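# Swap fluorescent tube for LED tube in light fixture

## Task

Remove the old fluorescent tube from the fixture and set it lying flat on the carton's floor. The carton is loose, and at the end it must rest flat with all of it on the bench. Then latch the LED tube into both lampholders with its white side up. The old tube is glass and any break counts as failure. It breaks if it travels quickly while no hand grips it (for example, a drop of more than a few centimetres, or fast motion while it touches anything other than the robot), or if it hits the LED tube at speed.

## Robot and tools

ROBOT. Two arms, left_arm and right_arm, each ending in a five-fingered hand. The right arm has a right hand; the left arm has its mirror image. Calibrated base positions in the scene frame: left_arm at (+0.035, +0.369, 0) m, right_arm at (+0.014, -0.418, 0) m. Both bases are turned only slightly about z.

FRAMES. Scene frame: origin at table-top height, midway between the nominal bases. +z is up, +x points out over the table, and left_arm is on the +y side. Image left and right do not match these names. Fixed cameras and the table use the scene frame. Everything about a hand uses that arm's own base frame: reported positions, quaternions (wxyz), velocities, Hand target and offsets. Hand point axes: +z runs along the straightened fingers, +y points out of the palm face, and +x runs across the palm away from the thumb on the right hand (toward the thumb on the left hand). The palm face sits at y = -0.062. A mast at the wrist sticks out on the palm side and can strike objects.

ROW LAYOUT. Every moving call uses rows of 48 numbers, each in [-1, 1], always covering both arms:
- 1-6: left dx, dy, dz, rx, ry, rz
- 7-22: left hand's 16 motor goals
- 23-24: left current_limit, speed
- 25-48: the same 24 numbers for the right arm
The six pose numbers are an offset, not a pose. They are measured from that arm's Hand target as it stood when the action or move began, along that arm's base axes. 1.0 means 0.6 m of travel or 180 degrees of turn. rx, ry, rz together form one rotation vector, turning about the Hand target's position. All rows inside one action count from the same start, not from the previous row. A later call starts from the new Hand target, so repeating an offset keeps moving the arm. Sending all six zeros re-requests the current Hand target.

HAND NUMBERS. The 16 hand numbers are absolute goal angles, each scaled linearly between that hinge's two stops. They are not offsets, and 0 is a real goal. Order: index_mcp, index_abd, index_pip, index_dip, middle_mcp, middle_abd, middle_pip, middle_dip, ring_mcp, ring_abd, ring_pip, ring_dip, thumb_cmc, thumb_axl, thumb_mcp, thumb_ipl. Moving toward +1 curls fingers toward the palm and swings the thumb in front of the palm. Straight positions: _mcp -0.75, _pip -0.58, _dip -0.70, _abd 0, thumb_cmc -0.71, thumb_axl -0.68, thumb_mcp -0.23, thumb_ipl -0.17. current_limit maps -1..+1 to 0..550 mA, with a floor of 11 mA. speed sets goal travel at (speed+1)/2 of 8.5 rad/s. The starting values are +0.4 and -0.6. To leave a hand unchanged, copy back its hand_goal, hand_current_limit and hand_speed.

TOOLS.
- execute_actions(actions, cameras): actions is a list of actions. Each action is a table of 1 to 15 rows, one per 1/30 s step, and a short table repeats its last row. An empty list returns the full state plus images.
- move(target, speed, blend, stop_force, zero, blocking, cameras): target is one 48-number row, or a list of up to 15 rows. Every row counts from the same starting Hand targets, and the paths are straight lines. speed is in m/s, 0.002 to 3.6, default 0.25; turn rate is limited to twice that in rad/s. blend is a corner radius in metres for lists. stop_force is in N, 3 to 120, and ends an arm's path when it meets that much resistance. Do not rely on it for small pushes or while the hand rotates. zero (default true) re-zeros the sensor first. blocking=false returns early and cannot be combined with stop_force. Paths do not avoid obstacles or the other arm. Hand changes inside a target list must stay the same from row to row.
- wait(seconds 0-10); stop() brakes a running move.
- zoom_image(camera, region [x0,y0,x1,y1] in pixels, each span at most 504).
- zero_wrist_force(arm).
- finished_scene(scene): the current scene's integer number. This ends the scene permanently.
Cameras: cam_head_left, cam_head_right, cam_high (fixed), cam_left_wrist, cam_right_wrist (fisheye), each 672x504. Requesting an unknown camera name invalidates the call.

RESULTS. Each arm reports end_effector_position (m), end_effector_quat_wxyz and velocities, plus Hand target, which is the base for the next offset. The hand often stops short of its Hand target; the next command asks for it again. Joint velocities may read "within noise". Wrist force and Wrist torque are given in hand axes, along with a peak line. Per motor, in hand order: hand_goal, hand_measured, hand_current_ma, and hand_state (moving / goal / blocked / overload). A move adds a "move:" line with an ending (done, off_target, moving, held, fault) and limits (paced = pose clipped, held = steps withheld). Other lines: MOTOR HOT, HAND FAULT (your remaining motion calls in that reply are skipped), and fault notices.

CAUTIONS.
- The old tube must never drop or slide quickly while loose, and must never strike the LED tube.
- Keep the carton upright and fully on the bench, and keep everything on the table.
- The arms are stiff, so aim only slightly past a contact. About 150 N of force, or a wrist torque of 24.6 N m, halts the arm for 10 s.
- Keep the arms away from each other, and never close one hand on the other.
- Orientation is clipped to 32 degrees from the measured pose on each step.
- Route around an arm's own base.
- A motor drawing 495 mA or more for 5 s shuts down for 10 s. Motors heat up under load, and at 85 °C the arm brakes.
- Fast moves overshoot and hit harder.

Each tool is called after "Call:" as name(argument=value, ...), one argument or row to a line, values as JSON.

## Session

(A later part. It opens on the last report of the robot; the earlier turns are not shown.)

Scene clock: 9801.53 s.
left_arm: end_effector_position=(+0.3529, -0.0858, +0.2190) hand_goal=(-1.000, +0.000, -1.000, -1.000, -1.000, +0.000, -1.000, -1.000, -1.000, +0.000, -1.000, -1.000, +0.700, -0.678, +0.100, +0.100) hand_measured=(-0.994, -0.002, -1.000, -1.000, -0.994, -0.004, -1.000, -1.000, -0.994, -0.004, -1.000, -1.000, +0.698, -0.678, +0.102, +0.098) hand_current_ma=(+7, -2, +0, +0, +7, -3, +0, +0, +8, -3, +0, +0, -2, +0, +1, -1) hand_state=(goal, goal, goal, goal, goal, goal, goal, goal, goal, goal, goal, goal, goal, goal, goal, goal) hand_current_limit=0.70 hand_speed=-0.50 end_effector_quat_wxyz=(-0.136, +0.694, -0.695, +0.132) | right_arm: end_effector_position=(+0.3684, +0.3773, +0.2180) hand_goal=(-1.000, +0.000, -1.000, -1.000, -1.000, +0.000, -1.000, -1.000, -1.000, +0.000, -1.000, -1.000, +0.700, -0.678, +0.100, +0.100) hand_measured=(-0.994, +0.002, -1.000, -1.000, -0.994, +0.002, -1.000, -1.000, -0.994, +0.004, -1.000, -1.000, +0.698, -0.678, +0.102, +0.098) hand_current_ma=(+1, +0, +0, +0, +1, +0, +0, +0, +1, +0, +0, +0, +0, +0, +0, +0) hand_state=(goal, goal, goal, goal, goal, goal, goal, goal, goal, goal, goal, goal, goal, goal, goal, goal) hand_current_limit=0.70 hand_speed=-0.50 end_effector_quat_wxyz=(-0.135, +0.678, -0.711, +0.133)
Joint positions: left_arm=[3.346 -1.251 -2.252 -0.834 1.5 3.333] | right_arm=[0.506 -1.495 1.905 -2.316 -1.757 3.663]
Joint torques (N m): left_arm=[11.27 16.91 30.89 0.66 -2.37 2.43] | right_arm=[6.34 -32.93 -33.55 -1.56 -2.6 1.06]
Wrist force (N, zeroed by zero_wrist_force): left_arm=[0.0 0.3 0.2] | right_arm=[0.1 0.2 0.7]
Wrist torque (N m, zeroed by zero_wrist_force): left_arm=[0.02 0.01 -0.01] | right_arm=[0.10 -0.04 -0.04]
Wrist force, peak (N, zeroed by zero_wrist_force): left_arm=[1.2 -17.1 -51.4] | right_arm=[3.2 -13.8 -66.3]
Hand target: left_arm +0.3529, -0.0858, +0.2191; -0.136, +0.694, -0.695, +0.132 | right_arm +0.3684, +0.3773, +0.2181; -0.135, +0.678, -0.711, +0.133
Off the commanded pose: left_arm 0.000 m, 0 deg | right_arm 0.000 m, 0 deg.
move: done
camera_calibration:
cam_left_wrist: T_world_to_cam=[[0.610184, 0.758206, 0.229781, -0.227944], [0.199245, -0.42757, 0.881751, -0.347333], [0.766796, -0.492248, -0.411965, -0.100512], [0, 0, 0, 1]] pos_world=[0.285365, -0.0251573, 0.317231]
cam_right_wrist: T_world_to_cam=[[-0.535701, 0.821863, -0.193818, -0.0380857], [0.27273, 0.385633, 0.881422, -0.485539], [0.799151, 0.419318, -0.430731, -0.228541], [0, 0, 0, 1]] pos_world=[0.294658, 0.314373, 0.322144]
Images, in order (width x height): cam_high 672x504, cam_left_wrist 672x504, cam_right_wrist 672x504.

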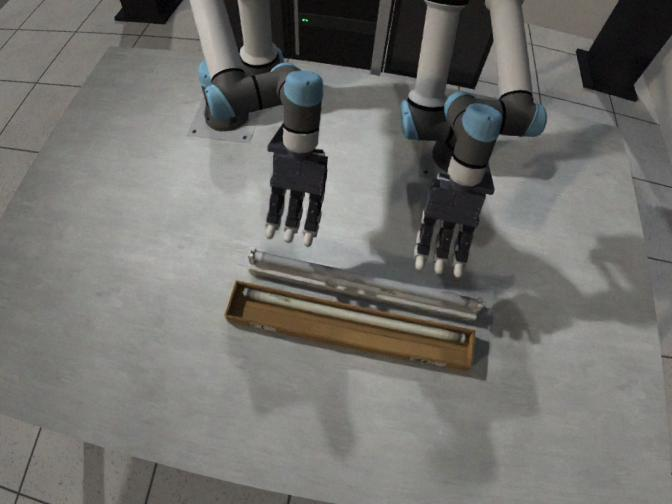

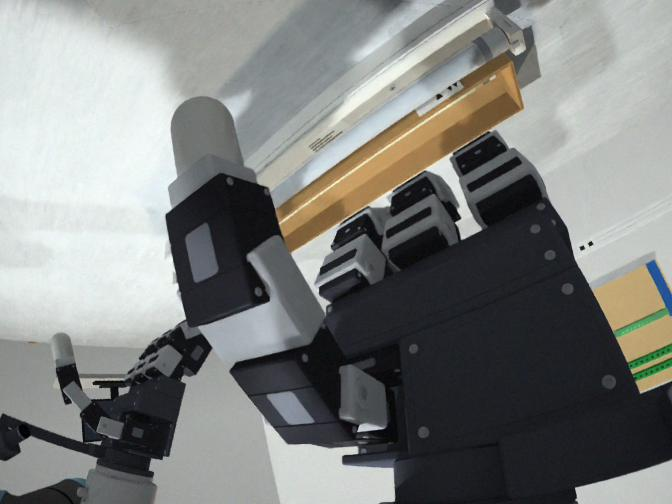

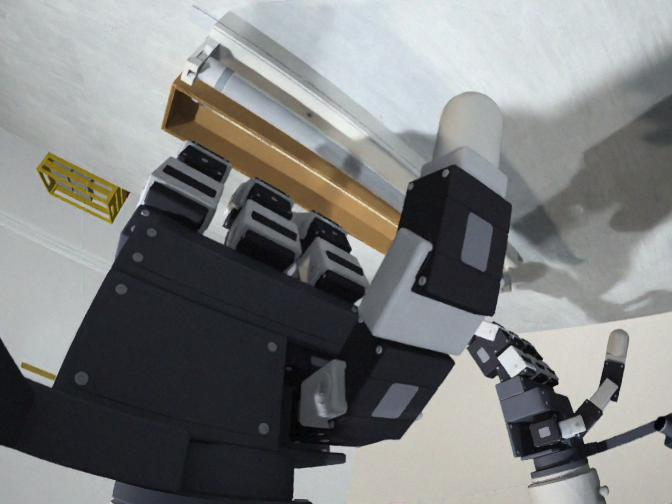

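Call:
move(
  target=[
    [0,0,-0.18,0,0,0,-1,0,-1,-1,-1,0,-1,-1,-1,0,-1,-1,0.7,-0.678,0.1,0.1,0.7,-0.5,0,0,-0.175,0,0,0,-1,0,-1,-1,-1,0,-1,-1,-1,0,-1,-1,0.7,-0.678,0.1,0.1,0.7,-0.5],
    [0,0,-0.2033,0,0,0,-1,0,-1,-1,-1,0,-1,-1,-1,0,-1,-1,0.7,-0.678,0.1,0.1,0.7,-0.5,0,0,-0.1980,0,0,0,-1,0,-1,-1,-1,0,-1,-1,-1,0,-1,-1,0.7,-0.678,0.1,0.1,0.7,-0.5],
  ],
  speed=[0.15,0.02],
)

Call:
move(
  target=[0.01333,0,0,0,0,0,-1,0,-1,-1,-1,0,-1,-1,-1,0,-1,-1,0.7,-0.678,0.1,0.1,0.7,-0.5,0.01333,0,0,0,0,0,-1,0,-1,-1,-1,0,-1,-1,-1,0,-1,-1,0.7,-0.678,0.1,0.1,0.7,-0.5],
  speed=0.02,
)

Call:
move(
  target=[0.01333,0,0,0,0,0,-1,0,-1,-1,-1,0,-1,-1,-1,0,-1,-1,0.7,-0.678,0.1,0.1,0.7,-0.5,0.01333,0,0,0,0,0,-1,0,-1,-1,-1,0,-1,-1,-1,0,-1,-1,0.7,-0.678,0.1,0.1,0.7,-0.5],
  speed=0.02,
)

Call:
move(
  target=[
    [0,0,0.01333,0,0,0,-1,0,-1,-1,-1,0,-1,-1,-1,0,-1,-1,0.7,-0.678,0.1,0.1,0.7,-0.5,0,0,0.01333,0,0,0,-1,0,-1,-1,-1,0,-1,-1,-1,0,-1,-1,0.7,-0.678,0.1,0.1,0.7,-0.5],
    [-0.02667,0,0.2033,0,0,0,-1,0,-1,-1,-1,0,-1,-1,-1,0,-1,-1,0.7,-0.678,0.1,0.1,0.7,-0.5,-0.02667,0,0.1980,0,0,0,-1,0,-1,-1,-1,0,-1,-1,-1,0,-1,-1,0.7,-0.678,0.1,0.1,0.7,-0.5],
  ],
  speed=[0.03,0.15],
  cameras=["cam_high","cam_right_wrist"],
)

Call:
zoom_image(
  camera="cam_right_wrist",
  region=[210, 60, 280, 120],
)

Call:
zoom_image(
  camera="cam_high",
  region=[245, 245, 295, 285],
)

Scene clock: 9833.17 s.
left_arm: end_effector_position=(+0.3529, -0.0858, +0.0973) hand_goal=(-1.000, +0.000, -1.000, -1.000, -1.000, +0.000, -1.000, -1.000, -1.000, +0.000, -1.000, -1.000, +0.700, -0.678, +0.100, +0.100) hand_measured=(-1.002, -0.002, -1.002, -1.002, -1.002, -0.004, -1.002, -1.000, -1.002, -0.004, -1.002, -1.000, +0.698, -0.678, +0.102, +0.098) hand_current_ma=(-2, -2, -2, -1, -2, -2, -1, -1, -1, -3, -1, +0, -2, +0, +1, -1) hand_state=(goal, goal, goal, goal, goal, goal, goal, goal, goal, goal, goal, goal, goal, goal, goal, goal) hand_current_limit=0.70 hand_speed=-0.50 end_effector_quat_wxyz=(-0.136, +0.694, -0.695, +0.132) | right_arm: end_effector_position=(+0.3685, +0.3774, +0.0995) hand_goal=(-1.000, +0.000, -1.000, -1.000, -1.000, +0.000, -1.000, -1.000, -1.000, +0.000, -1.000, -1.000, +0.700, -0.678, +0.100, +0.100) hand_measured=(-1.002, +0.008, -1.002, -1.000, -1.002, +0.008, -1.002, -1.002, -1.004, +0.008, -1.002, -1.002, +0.698, -0.678, +0.102, +0.098) hand_current_ma=(+0, +1, +0, +0, +0, +1, +0, +0, -1, +2, +0, +0, +0, +0, +0, +0) hand_state=(goal, goal, goal, goal, goal, goal, goal, goal, goal, goal, goal, goal, goal, goal, goal, goal) hand_current_limit=0.70 hand_speed=-0.50 end_effector_quat_wxyz=(-0.135, +0.678, -0.710, +0.133)
Joint positions: left_arm=[3.346 -1.473 -2.463 -0.401 1.5 3.334] | right_arm=[0.506 -1.329 2.067 -2.644 -1.757 3.663]
Joint torques (N m): left_arm=[-9.69 -19.51 -4.13 -3.15 2.35 -2.48] | right_arm=[-7.6 18.92 12.68 4.75 2.36 -0.85]
Wrist force (N, zeroed by zero_wrist_force): left_arm=[-0.4 9.3 -58.4] | right_arm=[1.3 5.6 -72.8]
Wrist torque (N m, zeroed by zero_wrist_force): left_arm=[8.95 -0.80 -0.04] | right_arm=[10.99 2.67 0.32]
Wrist force, peak (N, zeroed by zero_wrist_force): left_arm=[-0.4 9.3 -58.4] | right_arm=[1.3 5.6 -72.8]
Hand target: left_arm +0.3529, -0.0858, +0.0971; -0.136, +0.694, -0.695, +0.132 | right_arm +0.3684, +0.3773, +0.0993; -0.135, +0.678, -0.711, +0.133
Off the commanded pose: left_arm 0.000 m, 0 deg | right_arm 0.000 m, 0 deg.
move: done

Scene clock: 9834.03 s.
left_arm: end_effector_position=(+0.3608, -0.0858, +0.0971) hand_goal=(-1.000, +0.000, -1.000, -1.000, -1.000, +0.000, -1.000, -1.000, -1.000, +0.000, -1.000, -1.000, +0.700, -0.678, +0.100, +0.100) hand_measured=(-1.002, -0.004, -1.002, -1.002, -1.002, -0.004, -1.002, -1.002, -1.002, -0.004, -1.002, -1.000, +0.698, -0.678, +0.102, +0.098) hand_current_ma=(-3, -3, -2, -1, -2, -3, -2, -1, -2, -4, -1, -1, -2, +0, +1, -1) hand_state=(goal, goal, goal, goal, goal, goal, goal, goal, goal, goal, goal, goal, goal, goal, goal, goal) hand_current_limit=0.70 hand_speed=-0.50 end_effector_quat_wxyz=(-0.136, +0.694, -0.695, +0.132) | right_arm: end_effector_position=(+0.3766, +0.3775, +0.0994) hand_goal=(-1.000, +0.000, -1.000, -1.000, -1.000, +0.000, -1.000, -1.000, -1.000, +0.000, -1.000, -1.000, +0.700, -0.678, +0.100, +0.100) hand_measured=(-1.002, +0.010, -1.002, -1.000, -1.002, +0.010, -1.002, -1.002, -1.004, +0.012, -1.002, -1.002, +0.698, -0.678, +0.102, +0.098) hand_current_ma=(+0, +2, +0, +0, +0, +3, +0, +0, -1, +3, +0, +0, +0, +0, +0, +0) hand_state=(goal, goal, goal, goal, goal, goal, goal, goal, goal, goal, goal, goal, goal, goal, goal, goal) hand_current_limit=0.70 hand_speed=-0.50 end_effector_quat_wxyz=(-0.136, +0.678, -0.710, +0.133)
Joint positions: left_arm=[3.341 -1.495 -2.445 -0.397 1.501 3.329] | right_arm=[0.498 -1.316 2.051 -2.643 -1.755 3.655]
Joint torques (N m): left_arm=[-10.26 -19.88 -2.31 -7.44 4.03 -2.45] | right_arm=[-9.17 11.85 -3.89 8.57 6.58 -1.37]
Wrist force (N, zeroed by zero_wrist_force): left_arm=[0.7 -19.3 -46.1] | right_arm=[2.3 -15.9 -52.3]
Wrist torque (N m, zeroed by zero_wrist_force): left_arm=[7.52 -0.66 0.75] | right_arm=[8.41 2.12 0.10]
Wrist force, peak (N, zeroed by zero_wrist_force): left_arm=[-0.5 15.5 -69.7] | right_arm=[1.2 8.4 -82.2]
Hand target: left_arm +0.3609, -0.0858, +0.0971; -0.136, +0.694, -0.695, +0.132 | right_arm +0.3764, +0.3773, +0.0993; -0.135, +0.678, -0.711, +0.133
Off the commanded pose: left_arm 0.000 m, 0 deg | right_arm 0.000 m, 0 deg.
move: done

Scene clock: 9834.90 s.
left_arm: end_effector_position=(+0.3688, -0.0858, +0.0971) hand_goal=(-1.000, +0.000, -1.000, -1.000, -1.000, +0.000, -1.000, -1.000, -1.000, +0.000, -1.000, -1.000, +0.700, -0.678, +0.100, +0.100) hand_measured=(-1.002, -0.004, -1.002, -1.002, -1.002, -0.004, -1.002, -1.002, -1.002, -0.004, -1.002, -1.000, +0.698, -0.678, +0.102, +0.098) hand_current_ma=(-3, -3, -2, -1, -2, -3, -2, -1, -2, -3, -1, -1, -2, +0, +1, -1) hand_state=(goal, goal, goal, goal, goal, goal, goal, goal, goal, goal, goal, goal, goal, goal, goal, goal) hand_current_limit=0.70 hand_speed=-0.50 end_effector_quat_wxyz=(-0.136, +0.694, -0.695, +0.132) | right_arm: end_effector_position=(+0.3844, +0.3774, +0.0993) hand_goal=(-1.000, +0.000, -1.000, -1.000, -1.000, +0.000, -1.000, -1.000, -1.000, +0.000, -1.000, -1.000, +0.700, -0.678, +0.100, +0.100) hand_measured=(-1.002, +0.014, -1.002, -1.000, -1.002, +0.016, -1.002, -1.002, -1.004, +0.016, -1.002, -1.002, +0.698, -0.678, +0.102, +0.098) hand_current_ma=(+0, +5, +0, +0, +0, +5, +0, +0, -1, +6, +0, +0, +0, +0, +0, +0) hand_state=(goal, goal, goal, goal, goal, goal, goal, goal, goal, goal, goal, goal, goal, goal, goal, goal) hand_current_limit=0.70 hand_speed=-0.50 end_effector_quat_wxyz=(-0.135, +0.678, -0.710, +0.133)
Joint positions: left_arm=[3.337 -1.517 -2.425 -0.395 1.503 3.325] | right_arm=[0.49 -1.304 2.035 -2.639 -1.752 3.648]
Joint torques (N m): left_arm=[-8.75 -28.86 2.03 -6.68 2.71 -2.65] | right_arm=[-19.57 23.98 -4.97 7.77 5.16 -1.56]
Wrist force (N, zeroed by zero_wrist_force): left_arm=[-0.2 13.3 -81.3] | right_arm=[3.0 6.7 -85.2]
Wrist torque (N m, zeroed by zero_wrist_force): left_arm=[11.34 -1.38 -0.02] | right_arm=[11.64 3.16 0.87]
Wrist force, peak (N, zeroed by zero_wrist_force): left_arm=[-0.2 13.3 -81.3] | right_arm=[3.0 6.7 -85.2]
Hand target: left_arm +0.3689, -0.0858, +0.0971; -0.136, +0.694, -0.695, +0.132 | right_arm +0.3844, +0.3773, +0.0993; -0.135, +0.678, -0.711, +0.133
Off the commanded pose: left_arm 0.000 m, 0 deg | right_arm 0.000 m, 0 deg.
move: done

Scene clock: 9837.10 s.
left_arm: end_effector_position=(+0.3529, -0.0858, +0.2190) hand_goal=(-1.000, +0.000, -1.000, -1.000, -1.000, +0.000, -1.000, -1.000, -1.000, +0.000, -1.000, -1.000, +0.700, -0.678, +0.100, +0.100) hand_measured=(-0.994, -0.002, -1.000, -1.000, -0.994, -0.002, -1.000, -1.000, -0.994, -0.002, -1.000, -1.000, +0.698, -0.678, +0.102, +0.098) hand_current_ma=(+7, -1, +0, +0, +7, -1, +0, +0, +8, -2, +0, +0, -2, +0, +1, -1) hand_state=(goal, goal, goal, goal, goal, goal, goal, goal, goal, goal, goal, goal, goal, goal, goal, goal) hand_current_limit=0.70 hand_speed=-0.50 end_effector_quat_wxyz=(-0.136, +0.694, -0.695, +0.132) | right_arm: end_effector_position=(+0.3684, +0.3773, +0.2180) hand_goal=(-1.000, +0.000, -1.000, -1.000, -1.000, +0.000, -1.000, -1.000, -1.000, +0.000, -1.000, -1.000, +0.700, -0.678, +0.100, +0.100) hand_measured=(-0.994, +0.002, -1.000, -1.000, -0.994, +0.002, -1.000, -1.000, -0.994, +0.004, -1.000, -1.000, +0.698, -0.678, +0.102, +0.098) hand_current_ma=(+1, +0, +0, +0, +1, +0, +0, +0, +1, +0, +0, +0, +0, +0, +0, +0) hand_state=(goal, goal, goal, goal, goal, goal, goal, goal, goal, goal, goal, goal, goal, goal, goal, goal) hand_current_limit=0.70 hand_speed=-0.50 end_effector_quat_wxyz=(-0.135, +0.678, -0.711, +0.133)
Joint positions: left_arm=[3.346 -1.251 -2.252 -0.835 1.5 3.333] | right_arm=[0.506 -1.495 1.905 -2.316 -1.757 3.663]
Joint torques (N m): left_arm=[10.36 17.73 30.53 0.48 -2.46 2.47] | right_arm=[5.74 -33.17 -35.24 -1.58 -2.69 1.38]
Wrist force (N, zeroed by zero_wrist_force): left_arm=[-0.1 0.3 0.0] | right_arm=[0.2 -0.1 0.6]
Wrist torque (N m, zeroed by zero_wrist_force): left_arm=[0.04 0.01 -0.02] | right_arm=[0.06 -0.04 -0.04]
Wrist force, peak (N, zeroed by zero_wrist_force): left_arm=[-0.1 14.0 -82.2] | right_arm=[2.7 7.5 -85.8]
Hand target: left_arm +0.3529, -0.0858, +0.2191; -0.136, +0.694, -0.695, +0.132 | right_arm +0.3684, +0.3773, +0.2181; -0.135, +0.678, -0.711, +0.133
Off the commanded pose: left_arm 0.000 m, 0 deg | right_arm 0.000 m, 0 deg.
move: done
camera_calibration:
cam_right_wrist: T_world_to_cam=[[-0.535701, 0.821863, -0.193818, -0.0380857], [0.27273, 0.385633, 0.881422, -0.485539], [0.799151, 0.419318, -0.430731, -0.228541], [0, 0, 0, 1]] pos_world=[0.294658, 0.314373, 0.322144]
Images, in order (width x height): cam_high 672x504, cam_right_wrist 672x504.

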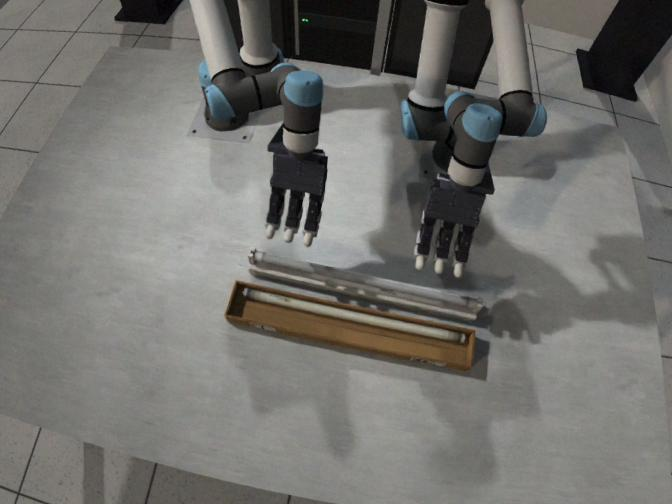

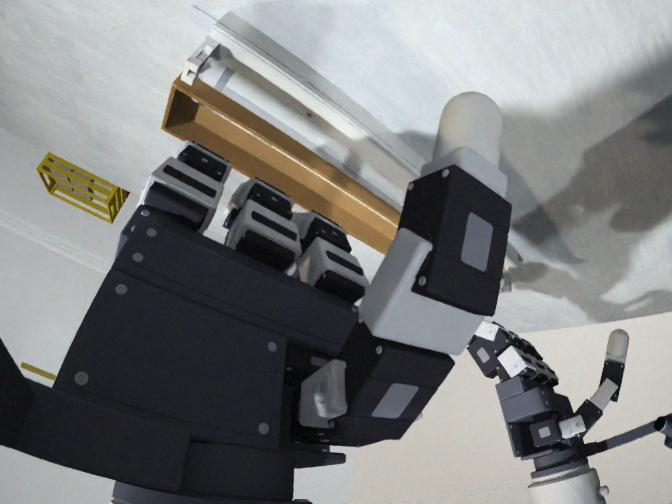

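Scaled by 7.200 from the camera's 672x504 image, which has a finer 960x720 frame.

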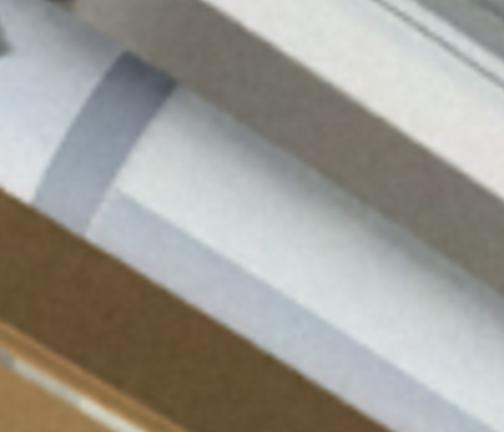

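Scaled by 10.080.

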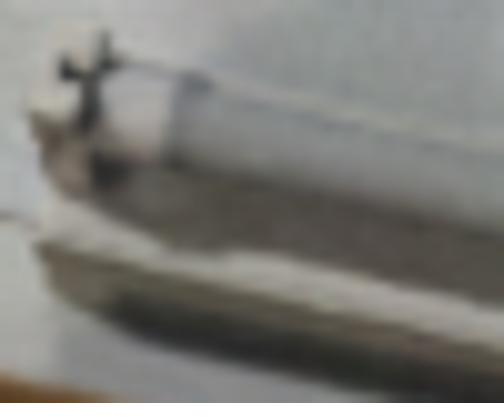

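Call:
move(
  target=[
    [0,0,-0.18,0,0,0,-1,0,-1,-1,-1,0,-1,-1,-1,0,-1,-1,0.7,-0.678,0.1,0.1,0.7,-0.5,0,0,-0.175,0,0,0,-1,0,-1,-1,-1,0,-1,-1,-1,0,-1,-1,0.7,-0.678,0.1,0.1,0.7,-0.5],
    [0,0,-0.2033,0,0,0,-1,0,-1,-1,-1,0,-1,-1,-1,0,-1,-1,0.7,-0.678,0.1,0.1,0.7,-0.5,0,0,-0.1980,0,0,0,-1,0,-1,-1,-1,0,-1,-1,-1,0,-1,-1,0.7,-0.678,0.1,0.1,0.7,-0.5],
  ],
  speed=[0.15,0.02],
)

Call:
move(
  target=[0.00667,0,0,0,0,0,-1,0,-1,-1,-1,0,-1,-1,-1,0,-1,-1,0.7,-0.678,0.1,0.1,0.7,-0.5,0.00667,0,0,0,0,0,-1,0,-1,-1,-1,0,-1,-1,-1,0,-1,-1,0.7,-0.678,0.1,0.1,0.7,-0.5],
  speed=0.02,
)

Call:
move(
  target=[0.00667,0,0,0,0,0,-1,0,-1,-1,-1,0,-1,-1,-1,0,-1,-1,0.7,-0.678,0.1,0.1,0.7,-0.5,0.00667,0,0,0,0,0,-1,0,-1,-1,-1,0,-1,-1,-1,0,-1,-1,0.7,-0.678,0.1,0.1,0.7,-0.5],
  speed=0.02,
)

Call:
move(
  target=[0.005,0,0,0,0,0,-1,0,-1,-1,-1,0,-1,-1,-1,0,-1,-1,0.7,-0.678,0.1,0.1,0.7,-0.5,0.005,0,0,0,0,0,-1,0,-1,-1,-1,0,-1,-1,-1,0,-1,-1,0.7,-0.678,0.1,0.1,0.7,-0.5],
  speed=0.02,
)

Call:
move(
  target=[
    [0,0,0.01333,0,0,0,-1,0,-1,-1,-1,0,-1,-1,-1,0,-1,-1,0.7,-0.678,0.1,0.1,0.7,-0.5,0,0,0.01333,0,0,0,-1,0,-1,-1,-1,0,-1,-1,-1,0,-1,-1,0.7,-0.678,0.1,0.1,0.7,-0.5],
    [-0.01833,0,0.2033,0,0,0,-1,0,-1,-1,-1,0,-1,-1,-1,0,-1,-1,0.7,-0.678,0.1,0.1,0.7,-0.5,-0.01833,0,0.1980,0,0,0,-1,0,-1,-1,-1,0,-1,-1,-1,0,-1,-1,0.7,-0.678,0.1,0.1,0.7,-0.5],
  ],
  speed=[0.03,0.15],
  cameras=["cam_high","cam_right_wrist"],
)

Call:
zoom_image(
  camera="cam_right_wrist",
  region=[210, 60, 280, 120],
)

Call:
zoom_image(
  camera="cam_high",
  region=[245, 245, 295, 285],
)

Scene clock: 9881.30 s.
left_arm: end_effector_position=(+0.3529, -0.0858, +0.0973) hand_goal=(-1.000, +0.000, -1.000, -1.000, -1.000, +0.000, -1.000, -1.000, -1.000, +0.000, -1.000, -1.000, +0.700, -0.678, +0.100, +0.100) hand_measured=(-1.002, -0.002, -1.002, -1.002, -1.002, -0.002, -1.002, -1.000, -1.002, -0.002, -1.002, -1.000, +0.698, -0.678, +0.102, +0.098) hand_current_ma=(-2, -1, -2, -1, -2, -1, -1, -1, -1, -2, -1, +0, -2, +0, +1, -1) hand_state=(goal, goal, goal, goal, goal, goal, goal, goal, goal, goal, goal, goal, goal, goal, goal, goal) hand_current_limit=0.70 hand_speed=-0.50 end_effector_quat_wxyz=(-0.136, +0.694, -0.695, +0.132) | right_arm: end_effector_position=(+0.3685, +0.3774, +0.0995) hand_goal=(-1.000, +0.000, -1.000, -1.000, -1.000, +0.000, -1.000, -1.000, -1.000, +0.000, -1.000, -1.000, +0.700, -0.678, +0.100, +0.100) hand_measured=(-1.002, +0.006, -1.002, -1.000, -1.002, +0.006, -1.002, -1.002, -1.004, +0.008, -1.002, -1.002, +0.698, -0.678, +0.102, +0.098) hand_current_ma=(+0, +1, +0, +0, +0, +1, +0, +0, -1, +2, +0, +0, +0, +0, +0, +0) hand_state=(goal, goal, goal, goal, goal, goal, goal, goal, goal, goal, goal, goal, goal, goal, goal, goal) hand_current_limit=0.70 hand_speed=-0.50 end_effector_quat_wxyz=(-0.135, +0.678, -0.710, +0.133)
Joint positions: left_arm=[3.346 -1.473 -2.463 -0.401 1.5 3.334] | right_arm=[0.506 -1.329 2.067 -2.644 -1.757 3.663]
Joint torques (N m): left_arm=[-10.26 -20.91 -5.41 -3.03 2.37 -2.39] | right_arm=[-2.32 17.57 14.91 5.9 2.3 -0.97]
Wrist force (N, zeroed by zero_wrist_force): left_arm=[-0.2 6.7 -57.1] | right_arm=[1.3 -3.1 -67.0]
Wrist torque (N m, zeroed by zero_wrist_force): left_arm=[8.78 -0.82 -0.05] | right_arm=[10.47 2.43 0.01]
Wrist force, peak (N, zeroed by zero_wrist_force): left_arm=[-0.2 6.7 -57.1] | right_arm=[1.3 -3.1 -67.0]
Hand target: left_arm +0.3529, -0.0858, +0.0971; -0.136, +0.694, -0.695, +0.132 | right_arm +0.3684, +0.3773, +0.0993; -0.135, +0.678, -0.711, +0.133
Off the commanded pose: left_arm 0.000 m, 0 deg | right_arm 0.000 m, 0 deg.
move: done

Scene clock: 9882.07 s.
left_arm: end_effector_position=(+0.3568, -0.0858, +0.0971) hand_goal=(-1.000, +0.000, -1.000, -1.000, -1.000, +0.000, -1.000, -1.000, -1.000, +0.000, -1.000, -1.000, +0.700, -0.678, +0.100, +0.100) hand_measured=(-1.004, -0.002, -1.002, -1.002, -1.002, -0.002, -1.002, -1.002, -1.002, -0.002, -1.002, -1.000, +0.698, -0.678, +0.102, +0.098) hand_current_ma=(-3, -1, -2, -1, -2, -2, -2, -1, -2, -2, -1, -1, -2, +0, +1, -1) hand_state=(goal, goal, goal, goal, goal, goal, goal, goal, goal, goal, goal, goal, goal, goal, goal, goal) hand_current_limit=0.70 hand_speed=-0.50 end_effector_quat_wxyz=(-0.136, +0.694, -0.695, +0.132) | right_arm: end_effector_position=(+0.3725, +0.3773, +0.0993) hand_goal=(-1.000, +0.000, -1.000, -1.000, -1.000, +0.000, -1.000, -1.000, -1.000, +0.000, -1.000, -1.000, +0.700, -0.678, +0.100, +0.100) hand_measured=(-1.002, +0.008, -1.002, -1.000, -1.004, +0.008, -1.002, -1.002, -1.004, +0.010, -1.004, -1.002, +0.698, -0.678, +0.102, +0.098) hand_current_ma=(+0, +2, +0, +0, +0, +2, +0, +0, -1, +2, +0, +0, +0, +0, +0, +0) hand_state=(goal, goal, goal, goal, goal, goal, goal, goal, goal, goal, goal, goal, goal, goal, goal, goal) hand_current_limit=0.70 hand_speed=-0.50 end_effector_quat_wxyz=(-0.135, +0.678, -0.711, +0.133)
Joint positions: left_arm=[3.344 -1.484 -2.454 -0.399 1.5 3.331] | right_arm=[0.502 -1.323 2.059 -2.644 -1.756 3.659]
Joint torques (N m): left_arm=[-9.58 -25.98 -0.31 -7.91 3.55 -2.53] | right_arm=[-9.26 18.43 1.52 8.6 6.64 -1.13]
Wrist force (N, zeroed by zero_wrist_force): left_arm=[0.6 -6.8 -61.7] | right_arm=[0.9 -16.4 -63.8]
Wrist torque (N m, zeroed by zero_wrist_force): left_arm=[9.75 -1.03 0.32] | right_arm=[10.41 2.19 -0.21]
Wrist force, peak (N, zeroed by zero_wrist_force): left_arm=[-0.3 30.4 -89.1] | right_arm=[1.6 17.1 -90.3]
Hand target: left_arm +0.3569, -0.0858, +0.0971; -0.136, +0.694, -0.695, +0.132 | right_arm +0.3724, +0.3773, +0.0993; -0.135, +0.678, -0.711, +0.133
Off the commanded pose: left_arm 0.000 m, 0 deg | right_arm 0.000 m, 0 deg.
move: done

Scene clock: 9882.83 s.
left_arm: end_effector_position=(+0.3608, -0.0858, +0.0971) hand_goal=(-1.000, +0.000, -1.000, -1.000, -1.000, +0.000, -1.000, -1.000, -1.000, +0.000, -1.000, -1.000, +0.700, -0.678, +0.100, +0.100) hand_measured=(-1.004, -0.004, -1.002, -1.002, -1.002, -0.004, -1.002, -1.002, -1.002, -0.004, -1.002, -1.002, +0.698, -0.678, +0.102, +0.098) hand_current_ma=(-3, -2, -2, -1, -3, -3, -2, -1, -2, -3, -1, -1, -2, +0, +1, -1) hand_state=(goal, goal, goal, goal, goal, goal, goal, goal, goal, goal, goal, goal, goal, goal, goal, goal) hand_current_limit=0.70 hand_speed=-0.50 end_effector_quat_wxyz=(-0.136, +0.694, -0.695, +0.132) | right_arm: end_effector_position=(+0.3765, +0.3773, +0.0993) hand_goal=(-1.000, +0.000, -1.000, -1.000, -1.000, +0.000, -1.000, -1.000, -1.000, +0.000, -1.000, -1.000, +0.700, -0.678, +0.100, +0.100) hand_measured=(-1.002, +0.008, -1.002, -1.000, -1.002, +0.010, -1.002, -1.002, -1.004, +0.010, -1.002, -1.002, +0.698, -0.678, +0.102, +0.098) hand_current_ma=(+0, +2, +0, +0, +0, +2, +0, +0, -1, +3, +0, +0, +0, +0, +0, +0) hand_state=(goal, goal, goal, goal, goal, goal, goal, goal, goal, goal, goal, goal, goal, goal, goal, goal) hand_current_limit=0.70 hand_speed=-0.50 end_effector_quat_wxyz=(-0.135, +0.678, -0.711, +0.133)
Joint positions: left_arm=[3.341 -1.495 -2.445 -0.397 1.501 3.329] | right_arm=[0.498 -1.316 2.051 -2.643 -1.755 3.655]
Joint torques (N m): left_arm=[-10.19 -21.61 -1.24 -7.21 3.95 -2.35] | right_arm=[-7.44 13.54 -0.82 8.58 7.17 -1.2]
Wrist force (N, zeroed by zero_wrist_force): left_arm=[0.9 -19.2 -46.7] | right_arm=[1.3 -21.0 -52.4]
Wrist torque (N m, zeroed by zero_wrist_force): left_arm=[7.61 -0.71 0.73] | right_arm=[8.70 2.02 -0.23]
Wrist force, peak (N, zeroed by zero_wrist_force): left_arm=[0.1 21.8 -89.0] | right_arm=[2.0 5.3 -81.9]
Hand target: left_arm +0.3609, -0.0858, +0.0971; -0.136, +0.694, -0.695, +0.132 | right_arm +0.3764, +0.3773, +0.0993; -0.135, +0.678, -0.711, +0.133
Off the commanded pose: left_arm 0.000 m, 0 deg | right_arm 0.000 m, 0 deg.
move: done

Scene clock: 9883.57 s.
left_arm: end_effector_position=(+0.3638, -0.0858, +0.0971) hand_goal=(-1.000, +0.000, -1.000, -1.000, -1.000, +0.000, -1.000, -1.000, -1.000, +0.000, -1.000, -1.000, +0.700, -0.678, +0.100, +0.100) hand_measured=(-1.002, -0.004, -1.002, -1.002, -1.002, -0.004, -1.002, -1.002, -1.002, -0.004, -1.002, -1.002, +0.698, -0.678, +0.102, +0.098) hand_current_ma=(-3, -2, -2, -1, -2, -3, -2, -1, -2, -3, -1, -1, -2, +0, +1, -1) hand_state=(goal, goal, goal, goal, goal, goal, goal, goal, goal, goal, goal, goal, goal, goal, goal, goal) hand_current_limit=0.70 hand_speed=-0.50 end_effector_quat_wxyz=(-0.136, +0.694, -0.695, +0.132) | right_arm: end_effector_position=(+0.3794, +0.3774, +0.0994) hand_goal=(-1.000, +0.000, -1.000, -1.000, -1.000, +0.000, -1.000, -1.000, -1.000, +0.000, -1.000, -1.000, +0.700, -0.678, +0.100, +0.100) hand_measured=(-1.002, +0.012, -1.002, -1.000, -1.002, +0.012, -1.002, -1.002, -1.004, +0.014, -1.002, -1.002, +0.698, -0.678, +0.102, +0.098) hand_current_ma=(+0, +3, +0, +0, +0, +4, +0, +0, -1, +4, +0, +0, +0, +0, +0, +0) hand_state=(goal, goal, goal, goal, goal, goal, goal, goal, goal, goal, goal, goal, goal, goal, goal, goal) hand_current_limit=0.70 hand_speed=-0.50 end_effector_quat_wxyz=(-0.135, +0.678, -0.711, +0.133)
Joint positions: left_arm=[3.34 -1.503 -2.437 -0.396 1.502 3.327] | right_arm=[0.495 -1.312 2.045 -2.641 -1.754 3.653]
Joint torques (N m): left_arm=[-9.58 -23.33 0.31 -6.42 3.39 -2.58] | right_arm=[-10.64 16.95 -1.73 8.75 6.13 -1.34]
Wrist force (N, zeroed by zero_wrist_force): left_arm=[0.4 -4.3 -61.8] | right_arm=[2.3 -10.2 -65.4]
Wrist torque (N m, zeroed by zero_wrist_force): left_arm=[9.31 -0.97 0.37] | right_arm=[9.90 2.45 0.22]
Wrist force, peak (N, zeroed by zero_wrist_force): left_arm=[0.4 3.6 -67.0] | right_arm=[2.7 -4.7 -68.8]
Hand target: left_arm +0.3639, -0.0858, +0.0971; -0.136, +0.694, -0.695, +0.132 | right_arm +0.3794, +0.3773, +0.0993; -0.135, +0.678, -0.711, +0.133
Off the commanded pose: left_arm 0.000 m, 0 deg | right_arm 0.000 m, 0 deg.
move: done

Scene clock: 9885.73 s.
left_arm: end_effector_position=(+0.3529, -0.0858, +0.2190) hand_goal=(-1.000, +0.000, -1.000, -1.000, -1.000, +0.000, -1.000, -1.000, -1.000, +0.000, -1.000, -1.000, +0.700, -0.678, +0.100, +0.100) hand_measured=(-0.994, -0.002, -1.000, -1.000, -0.994, -0.002, -1.000, -1.000, -0.994, -0.004, -1.000, -1.000, +0.698, -0.678, +0.102, +0.098) hand_current_ma=(+7, -2, +0, +0, +7, -2, +0, +0, +8, -2, +0, +0, -2, +0, +1, -1) hand_state=(goal, goal, goal, goal, goal, goal, goal, goal, goal, goal, goal, goal, goal, goal, goal, goal) hand_current_limit=0.70 hand_speed=-0.50 end_effector_quat_wxyz=(-0.136, +0.694, -0.695, +0.132) | right_arm: end_effector_position=(+0.3684, +0.3773, +0.2180) hand_goal=(-1.000, +0.000, -1.000, -1.000, -1.000, +0.000, -1.000, -1.000, -1.000, +0.000, -1.000, -1.000, +0.700, -0.678, +0.100, +0.100) hand_measured=(-0.994, +0.002, -1.000, -1.000, -0.994, +0.002, -1.000, -1.000, -0.994, +0.004, -1.000, -1.000, +0.698, -0.678, +0.102, +0.098) hand_current_ma=(+1, +0, +0, +0, +1, +0, +0, +0, +1, +0, +0, +0, +0, +0, +0, +0) hand_state=(goal, goal, goal, goal, goal, goal, goal, goal, goal, goal, goal, goal, goal, goal, goal, goal) hand_current_limit=0.70 hand_speed=-0.50 end_effector_quat_wxyz=(-0.135, +0.678, -0.711, +0.133)
Joint positions: left_arm=[3.346 -1.251 -2.252 -0.834 1.5 3.333] | right_arm=[0.506 -1.495 1.905 -2.316 -1.757 3.663]
Joint torques (N m): left_arm=[10.71 17.67 28.98 0.79 -2.31 2.6] | right_arm=[7.1 -33.27 -35.61 -1.71 -2.65 1.24]
Wrist force (N, zeroed by zero_wrist_force): left_arm=[0.1 0.4 0.2] | right_arm=[0.1 0.3 0.7]
Wrist torque (N m, zeroed by zero_wrist_force): left_arm=[0.03 0.00 -0.01] | right_arm=[0.10 -0.04 -0.04]
Wrist force, peak (N, zeroed by zero_wrist_force): left_arm=[0.4 -3.8 -61.6] | right_arm=[2.0 -10.2 -65.4]
Hand target: left_arm +0.3529, -0.0858, +0.2191; -0.136, +0.694, -0.695, +0.132 | right_arm +0.3684, +0.3773, +0.2181; -0.135, +0.678, -0.711, +0.133
Off the commanded pose: left_arm 0.000 m, 0 deg | right_arm 0.000 m, 0 deg.
move: done
camera_calibration:
cam_right_wrist: T_world_to_cam=[[-0.535701, 0.821863, -0.193818, -0.0380857], [0.27273, 0.385633, 0.881422, -0.485539], [0.799151, 0.419318, -0.430731, -0.228541], [0, 0, 0, 1]] pos_world=[0.294658, 0.314373, 0.322144]
Images, in order (width x height): cam_high 672x504, cam_right_wrist 672x504.

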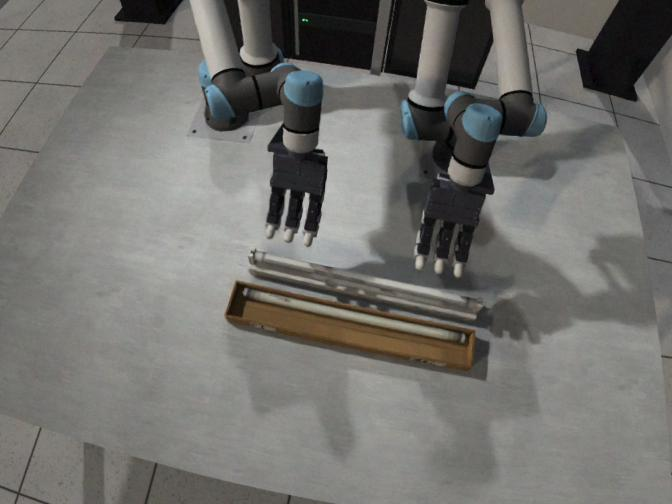

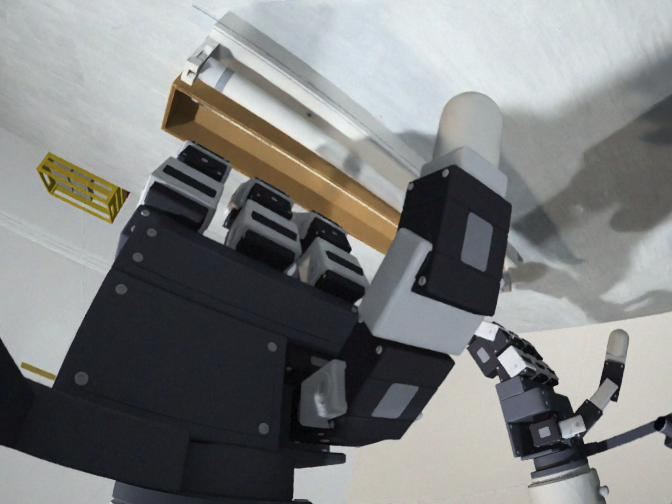

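Scaled by 7.200 from the camera's 672x504 image, which has a finer 960x720 frame.

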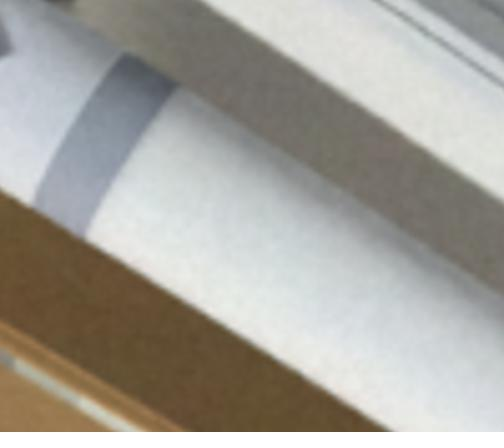

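Scaled by 10.080.

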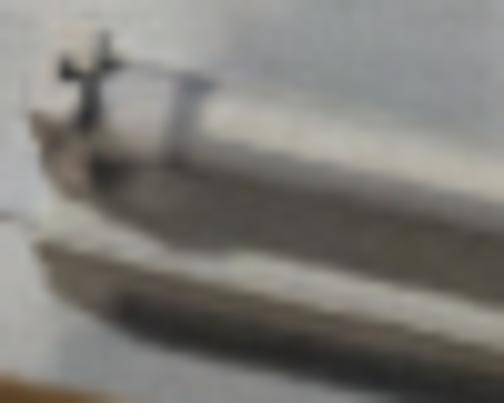

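Call:
move(
  target=[
    [0,0,-0.18,0,0,0,-1,0,-1,-1,-1,0,-1,-1,-1,0,-1,-1,0.7,-0.678,0.1,0.1,0.7,-0.5,0,0,-0.175,0,0,0,-1,0,-1,-1,-1,0,-1,-1,-1,0,-1,-1,0.7,-0.678,0.1,0.1,0.7,-0.5],
    [0,0,-0.2033,0,0,0,-1,0,-1,-1,-1,0,-1,-1,-1,0,-1,-1,0.7,-0.678,0.1,0.1,0.7,-0.5,0,0,-0.1980,0,0,0,-1,0,-1,-1,-1,0,-1,-1,-1,0,-1,-1,0.7,-0.678,0.1,0.1,0.7,-0.5],
  ],
  speed=[0.15,0.02],
)

Call:
move(
  target=[0.005,0,0,0,0,0,-1,0,-1,-1,-1,0,-1,-1,-1,0,-1,-1,0.7,-0.678,0.1,0.1,0.7,-0.5,0.005,0,0,0,0,0,-1,0,-1,-1,-1,0,-1,-1,-1,0,-1,-1,0.7,-0.678,0.1,0.1,0.7,-0.5],
  speed=0.02,
)

Call:
move(
  target=[0.0025,0,0,0,0,0,-1,0,-1,-1,-1,0,-1,-1,-1,0,-1,-1,0.7,-0.678,0.1,0.1,0.7,-0.5,0.0025,0,0,0,0,0,-1,0,-1,-1,-1,0,-1,-1,-1,0,-1,-1,0.7,-0.678,0.1,0.1,0.7,-0.5],
  speed=0.02,
)

Scene clock: 9912.27 s.
left_arm: end_effector_position=(+0.3529, -0.0858, +0.0973) hand_goal=(-1.000, +0.000, -1.000, -1.000, -1.000, +0.000, -1.000, -1.000, -1.000, +0.000, -1.000, -1.000, +0.700, -0.678, +0.100, +0.100) hand_measured=(-1.002, -0.002, -1.002, -1.000, -1.002, -0.002, -1.002, -1.000, -1.002, -0.004, -1.002, -1.000, +0.698, -0.678, +0.102, +0.098) hand_current_ma=(-2, -2, -2, -1, -2, -2, -1, +0, -1, -2, -1, +0, -2, +0, +1, -1) hand_state=(goal, goal, goal, goal, goal, goal, goal, goal, goal, goal, goal, goal, goal, goal, goal, goal) hand_current_limit=0.70 hand_speed=-0.50 end_effector_quat_wxyz=(-0.136, +0.694, -0.695, +0.132) end_effector_velocity=(+0.000, +0.000, -0.001) end_effector_angular_velocity=(+0.001, +0.000, +0.001) | right_arm: end_effector_position=(+0.3685, +0.3774, +0.0995) hand_goal=(-1.000, +0.000, -1.000, -1.000, -1.000, +0.000, -1.000, -1.000, -1.000, +0.000, -1.000, -1.000, +0.700, -0.678, +0.100, +0.100) hand_measured=(-1.002, +0.006, -1.002, -1.000, -1.002, +0.006, -1.002, -1.000, -1.004, +0.006, -1.002, -1.002, +0.698, -0.678, +0.102, +0.098) hand_current_ma=(+0, +1, +0, +0, +0, +1, +0, +0, -1, +1, +0, +0, +0, +0, +0, +0) hand_state=(goal, goal, goal, goal, goal, goal, goal, goal, goal, goal, goal, goal, goal, goal, goal, goal) hand_current_limit=0.70 hand_speed=-0.50 end_effector_quat_wxyz=(-0.135, +0.678, -0.711, +0.133)
Joint positions: left_arm=[3.346 -1.473 -2.463 -0.401 1.5 3.334] | right_arm=[0.506 -1.329 2.067 -2.644 -1.757 3.663]
Joint velocities: left_arm=[0 -0.003 -0.001 0.005 0.001 0] | right_arm=[within noise]
Joint torques (N m): left_arm=[-10.54 -19.45 -8.8 -4.27 2.24 -2.42] | right_arm=[3 13.08 16.99 6.54 2.41 -0.84]
Wrist force (N, zeroed by zero_wrist_force): left_arm=[0.8 -7.1 -44.4] | right_arm=[1.4 -14.6 -54.7]
Wrist torque (N m, zeroed by zero_wrist_force): left_arm=[7.21 -0.56 0.34] | right_arm=[9.11 2.06 -0.28]
Wrist force, peak (N, zeroed by zero_wrist_force): left_arm=[0.8 -7.1 -44.4] | right_arm=[1.4 -14.6 -54.7]
Hand target: left_arm +0.3529, -0.0858, +0.0971; -0.136, +0.694, -0.695, +0.132 | right_arm +0.3684, +0.3773, +0.0993; -0.135, +0.678, -0.711, +0.133
Off the commanded pose: left_arm 0.000 m, 0 deg | right_arm 0.000 m, 0 deg.
move: done

Scene clock: 9913.00 s.
left_arm: end_effector_position=(+0.3557, -0.0858, +0.0971) hand_goal=(-1.000, +0.000, -1.000, -1.000, -1.000, +0.000, -1.000, -1.000, -1.000, +0.000, -1.000, -1.000, +0.700, -0.678, +0.100, +0.100) hand_measured=(-1.002, -0.002, -1.002, -1.002, -1.002, -0.002, -1.002, -1.000, -1.002, -0.004, -1.002, -1.000, +0.698, -0.678, +0.102, +0.098) hand_current_ma=(-3, -2, -2, -1, -2, -2, -1, -1, -2, -2, -1, +0, -2, +0, +1, -1) hand_state=(goal, goal, goal, goal, goal, goal, goal, goal, goal, goal, goal, goal, goal, goal, goal, goal) hand_current_limit=0.70 hand_speed=-0.50 end_effector_quat_wxyz=(-0.136, +0.694, -0.695, +0.132) | right_arm: end_effector_position=(+0.3715, +0.3774, +0.0994) hand_goal=(-1.000, +0.000, -1.000, -1.000, -1.000, +0.000, -1.000, -1.000, -1.000, +0.000, -1.000, -1.000, +0.700, -0.678, +0.100, +0.100) hand_measured=(-1.002, +0.008, -1.002, -1.000, -1.002, +0.008, -1.002, -1.002, -1.004, +0.008, -1.004, -1.002, +0.698, -0.678, +0.102, +0.098) hand_current_ma=(+0, +1, +0, +0, +0, +2, +0, +0, -1, +2, +0, +0, +0, +0, +0, +0) hand_state=(goal, goal, goal, goal, goal, goal, goal, goal, goal, goal, goal, goal, goal, goal, goal, goal) hand_current_limit=0.70 hand_speed=-0.50 end_effector_quat_wxyz=(-0.136, +0.678, -0.710, +0.133)
Joint positions: left_arm=[3.344 -1.482 -2.457 -0.399 1.5 3.332] | right_arm=[0.503 -1.324 2.061 -2.644 -1.756 3.66]
Joint torques (N m): left_arm=[-11.53 -20.64 3.03 -6.19 3.74 -2.53] | right_arm=[-9.29 14.22 -4.33 8.53 6.82 -1.25]
Wrist force (N, zeroed by zero_wrist_force): left_arm=[0.8 -9.8 -53.2] | right_arm=[1.8 -15.3 -55.3]
Wrist torque (N m, zeroed by zero_wrist_force): left_arm=[8.52 -0.85 0.40] | right_arm=[9.11 2.06 -0.04]
Wrist force, peak (N, zeroed by zero_wrist_force): left_arm=[0.8 -9.8 -53.2] | right_arm=[1.3 -17.1 -59.4]
Hand target: left_arm +0.3559, -0.0858, +0.0971; -0.136, +0.694, -0.695, +0.132 | right_arm +0.3714, +0.3773, +0.0993; -0.135, +0.678, -0.711, +0.133
Off the commanded pose: left_arm 0.000 m, 0 deg | right_arm 0.000 m, 0 deg.
move: done

Scene clock: 9913.70 s.
left_arm: end_effector_position=(+0.3573, -0.0858, +0.0971) hand_goal=(-1.000, +0.000, -1.000, -1.000, -1.000, +0.000, -1.000, -1.000, -1.000, +0.000, -1.000, -1.000, +0.700, -0.678, +0.100, +0.100) hand_measured=(-1.002, -0.002, -1.002, -1.002, -1.002, -0.004, -1.002, -1.000, -1.002, -0.004, -1.002, -1.000, +0.698, -0.678, +0.102, +0.098) hand_current_ma=(-3, -2, -2, -1, -2, -2, -2, -1, -2, -3, -1, +0, -2, +0, +1, -1) hand_state=(goal, goal, goal, goal, goal, goal, goal, goal, goal, goal, goal, goal, goal, goal, goal, goal) hand_current_limit=0.70 hand_speed=-0.50 end_effector_quat_wxyz=(-0.136, +0.694, -0.695, +0.132) | right_arm: end_effector_position=(+0.3731, +0.3774, +0.0994) hand_goal=(-1.000, +0.000, -1.000, -1.000, -1.000, +0.000, -1.000, -1.000, -1.000, +0.000, -1.000, -1.000, +0.700, -0.678, +0.100, +0.100) hand_measured=(-1.002, +0.008, -1.002, -1.000, -1.002, +0.010, -1.002, -1.002, -1.004, +0.010, -1.004, -1.002, +0.698, -0.678, +0.102, +0.098) hand_current_ma=(+0, +2, +0, +0, +0, +2, +0, +0, -1, +2, +0, +0, +0, +0, +0, +0) hand_state=(goal, goal, goal, goal, goal, goal, goal, goal, goal, goal, goal, goal, goal, goal, goal, goal) hand_current_limit=0.70 hand_speed=-0.50 end_effector_quat_wxyz=(-0.136, +0.678, -0.710, +0.133)
Joint positions: left_arm=[3.343 -1.486 -2.453 -0.398 1.501 3.331] | right_arm=[0.501 -1.322 2.058 -2.644 -1.756 3.659]
Joint torques (N m): left_arm=[-10.16 -23.71 1.51 -6.41 3.39 -2.3] | right_arm=[-10.47 13.45 -3.84 8.56 6.63 -1.33]
Wrist force (N, zeroed by zero_wrist_force): left_arm=[0.8 -6.1 -58.6] | right_arm=[1.6 -13.1 -57.6]
Wrist torque (N m, zeroed by zero_wrist_force): left_arm=[9.22 -1.02 0.31] | right_arm=[9.28 2.16 0.01]
Wrist force, peak (N, zeroed by zero_wrist_force): left_arm=[0.4 -3.2 -60.1] | right_arm=[1.8 -10.3 -59.7]
Hand target: left_arm +0.3574, -0.0858, +0.0971; -0.136, +0.694, -0.695, +0.132 | right_arm +0.3729, +0.3773, +0.0993; -0.135, +0.678, -0.711, +0.133
Off the commanded pose: left_arm 0.000 m, 0 deg | right_arm 0.000 m, 0 deg.
move: done

Call:
move(
  target=[0.0025,0,0,0,0,0,-1,0,-1,-1,-1,0,-1,-1,-1,0,-1,-1,0.7,-0.678,0.1,0.1,0.7,-0.5,0.0025,0,0,0,0,0,-1,0,-1,-1,-1,0,-1,-1,-1,0,-1,-1,0.7,-0.678,0.1,0.1,0.7,-0.5],
  speed=0.02,
)

Scene clock: 9921.17 s.
left_arm: end_effector_position=(+0.3589, -0.0858, +0.0971) hand_goal=(-1.000, +0.000, -1.000, -1.000, -1.000, +0.000, -1.000, -1.000, -1.000, +0.000, -1.000, -1.000, +0.700, -0.678, +0.100, +0.100) hand_measured=(-1.002, -0.004, -1.002, -1.002, -1.002, -0.004, -1.002, -1.000, -1.002, -0.004, -1.002, -1.000, +0.698, -0.678, +0.102, +0.098) hand_current_ma=(-3, -3, -2, -1, -2, -3, -2, -1, -2, -3, -1, +0, -2, +0, +1, -1) hand_state=(goal, goal, goal, goal, goal, goal, goal, goal, goal, goal, goal, goal, goal, goal, goal, goal) hand_current_limit=0.70 hand_speed=-0.50 end_effector_quat_wxyz=(-0.136, +0.694, -0.695, +0.132) | right_arm: end_effector_position=(+0.3747, +0.3775, +0.0994) hand_goal=(-1.000, +0.000, -1.000, -1.000, -1.000, +0.000, -1.000, -1.000, -1.000, +0.000, -1.000, -1.000, +0.700, -0.678, +0.100, +0.100) hand_measured=(-1.002, +0.010, -1.002, -1.000, -1.002, +0.010, -1.002, -1.002, -1.004, +0.010, -1.002, -1.002, +0.698, -0.678, +0.102, +0.098) hand_current_ma=(+0, +2, +0, +0, +0, +2, +0, +0, -1, +3, +0, +0, +0, +0, +0, +0) hand_state=(goal, goal, goal, goal, goal, goal, goal, goal, goal, goal, goal, goal, goal, goal, goal, goal) hand_current_limit=0.70 hand_speed=-0.50 end_effector_quat_wxyz=(-0.136, +0.678, -0.710, +0.133)
Joint positions: left_arm=[3.342 -1.49 -2.449 -0.398 1.501 3.33] | right_arm=[0.5 -1.319 2.055 -2.644 -1.755 3.657]
Joint torques (N m): left_arm=[-10.06 -21.73 -1.11 -7.23 3.78 -2.4] | right_arm=[-8.16 12.05 -3.28 8.6 7 -1.36]
Wrist force (N, zeroed by zero_wrist_force): left_arm=[0.8 -14.7 -53.3] | right_arm=[2.1 -18.7 -52.0]
Wrist torque (N m, zeroed by zero_wrist_force): left_arm=[8.51 -0.89 0.53] | right_arm=[8.56 2.00 -0.08]
Wrist force, peak (N, zeroed by zero_wrist_force): left_arm=[0.8 -5.6 -58.9] | right_arm=[1.9 -12.6 -57.9]
Hand target: left_arm +0.3589, -0.0858, +0.0971; -0.136, +0.694, -0.695, +0.132 | right_arm +0.3744, +0.3773, +0.0993; -0.135, +0.678, -0.711, +0.133
Off the commanded pose: left_arm 0.000 m, 0 deg | right_arm 0.000 m, 0 deg.
move: done

Call:
move(
  target=[
    [0,0,0.01333,0,0,0,-1,0,-1,-1,-1,0,-1,-1,-1,0,-1,-1,0.7,-0.678,0.1,0.1,0.7,-0.5,0,0,0.01333,0,0,0,-1,0,-1,-1,-1,0,-1,-1,-1,0,-1,-1,0.7,-0.678,0.1,0.1,0.7,-0.5],
    [-0.01,0,0.2033,0,0,0,-1,0,-1,-1,-1,0,-1,-1,-1,0,-1,-1,0.7,-0.678,0.1,0.1,0.7,-0.5,-0.01,0,0.1980,0,0,0,-1,0,-1,-1,-1,0,-1,-1,-1,0,-1,-1,0.7,-0.678,0.1,0.1,0.7,-0.5],
  ],
  speed=[0.03,0.15],
  cameras=["cam_high","cam_right_wrist"],
)

Call:
zoom_image(
  camera="cam_right_wrist",
  region=[210, 60, 280, 120],
)

Call:
zoom_image(
  camera="cam_high",
  region=[245, 245, 295, 285],
)

Scene clock: 9938.57 s.
left_arm: end_effector_position=(+0.3529, -0.0858, +0.2190) hand_goal=(-1.000, +0.000, -1.000, -1.000, -1.000, +0.000, -1.000, -1.000, -1.000, +0.000, -1.000, -1.000, +0.700, -0.678, +0.100, +0.100) hand_measured=(-0.994, -0.002, -1.000, -1.000, -0.994, -0.004, -1.000, -1.000, -0.994, -0.004, -1.000, -1.000, +0.698, -0.678, +0.102, +0.098) hand_current_ma=(+7, -2, +0, +0, +7, -2, +0, +0, +8, -3, +0, +0, -2, +0, +1, -1) hand_state=(goal, goal, goal, goal, goal, goal, goal, goal, goal, goal, goal, goal, goal, goal, goal, goal) hand_current_limit=0.70 hand_speed=-0.50 end_effector_quat_wxyz=(-0.136, +0.694, -0.695, +0.132) end_effector_velocity=(+0.000, +0.000, +0.001) end_effector_angular_velocity=(-0.001, +0.001, +0.000) | right_arm: end_effector_position=(+0.3684, +0.3773, +0.2180) hand_goal=(-1.000, +0.000, -1.000, -1.000, -1.000, +0.000, -1.000, -1.000, -1.000, +0.000, -1.000, -1.000, +0.700, -0.678, +0.100, +0.100) hand_measured=(-0.994, +0.002, -1.000, -1.000, -0.994, +0.002, -1.000, -1.000, -0.994, +0.004, -1.000, -1.000, +0.698, -0.678, +0.102, +0.098) hand_current_ma=(+1, +0, +0, +0, +1, +0, +0, +0, +1, +0, +0, +0, +0, +0, +0, +0) hand_state=(goal, goal, goal, goal, goal, goal, goal, goal, goal, goal, goal, goal, goal, goal, goal, goal) hand_current_limit=0.70 hand_speed=-0.50 end_effector_quat_wxyz=(-0.135, +0.678, -0.711, +0.133)
Joint positions: left_arm=[3.346 -1.251 -2.252 -0.834 1.5 3.333] | right_arm=[0.506 -1.495 1.905 -2.316 -1.757 3.663]
Joint velocities: left_arm=[0 0.001 0.002 -0.005 -0.001 0] | right_arm=[within noise]
Joint torques (N m): left_arm=[10.83 17.42 29.16 0.74 -2.46 2.53] | right_arm=[6.66 -32.72 -34.6 -1.57 -2.69 1.26]
Wrist force (N, zeroed by zero_wrist_force): left_arm=[-0.2 0.2 0.0] | right_arm=[0.1 0.1 0.8]
Wrist torque (N m, zeroed by zero_wrist_force): left_arm=[0.03 0.03 -0.02] | right_arm=[0.07 -0.05 -0.05]
Wrist force, peak (N, zeroed by zero_wrist_force): left_arm=[0.8 -12.5 -54.7] | right_arm=[1.5 -19.7 -52.2]
Hand target: left_arm +0.3529, -0.0858, +0.2191; -0.136, +0.694, -0.695, +0.132 | right_arm +0.3684, +0.3773, +0.2181; -0.135, +0.678, -0.711, +0.133
Off the commanded pose: left_arm 0.000 m, 0 deg | right_arm 0.000 m, 0 deg.
move: done
camera_calibration:
cam_right_wrist: T_world_to_cam=[[-0.535701, 0.821863, -0.193818, -0.0380857], [0.27273, 0.385633, 0.881422, -0.485539], [0.799151, 0.419318, -0.430731, -0.228541], [0, 0, 0, 1]] pos_world=[0.294658, 0.314373, 0.322144]
Images, in order (width x height): cam_high 672x504, cam_right_wrist 672x504.

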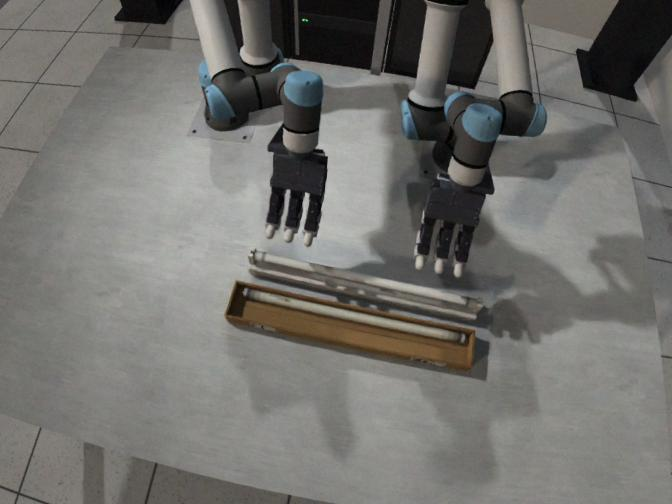

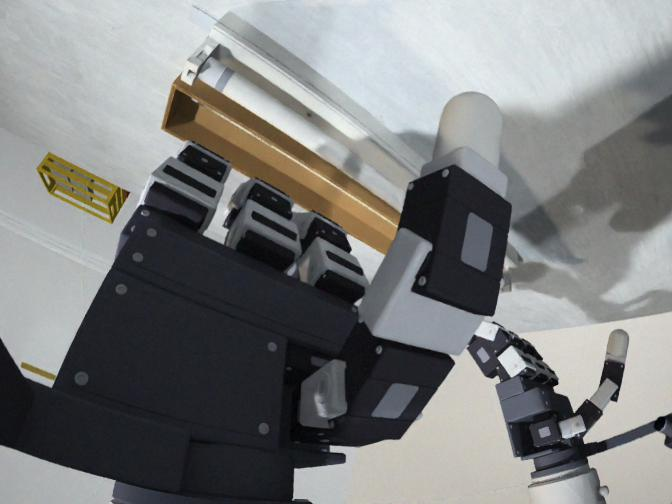

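Scaled by 7.200 from the camera's 672x504 image, which has a finer 960x720 frame.

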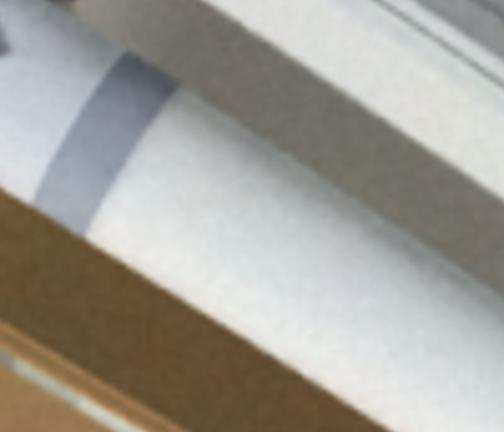

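Scaled by 10.080.

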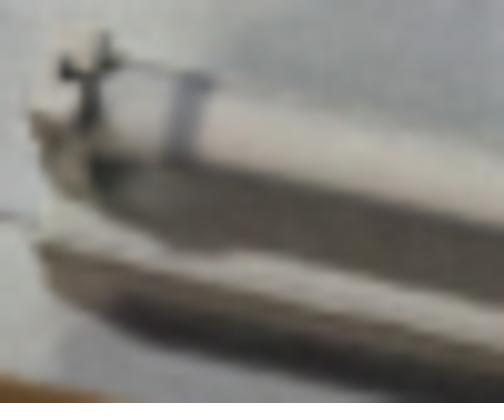

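Call:
zoom_image(
  camera="cam_right_wrist",
  region=[230, 65, 270, 95],
)

Call:
zoom_image(
  camera="cam_high",
  region=[255, 250, 285, 270],
)

Call:
zoom_image(
  camera="cam_high",
  region=[440, 285, 490, 315],
)

Scaled by 12.600 from the camera's 672x504 image, which has a finer 960x720 frame.

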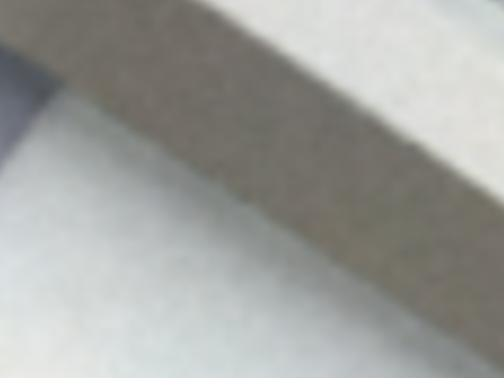

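Scaled by 16.800.

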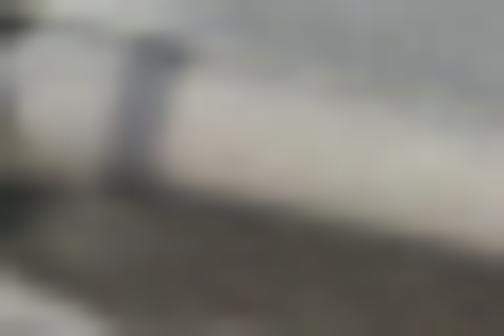

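Scaled by 10.080.

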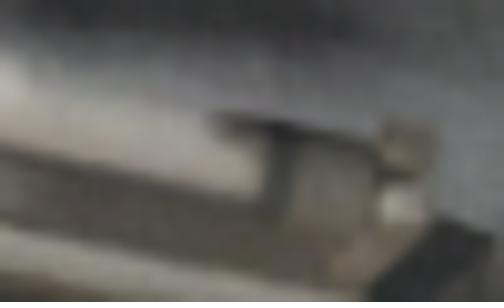

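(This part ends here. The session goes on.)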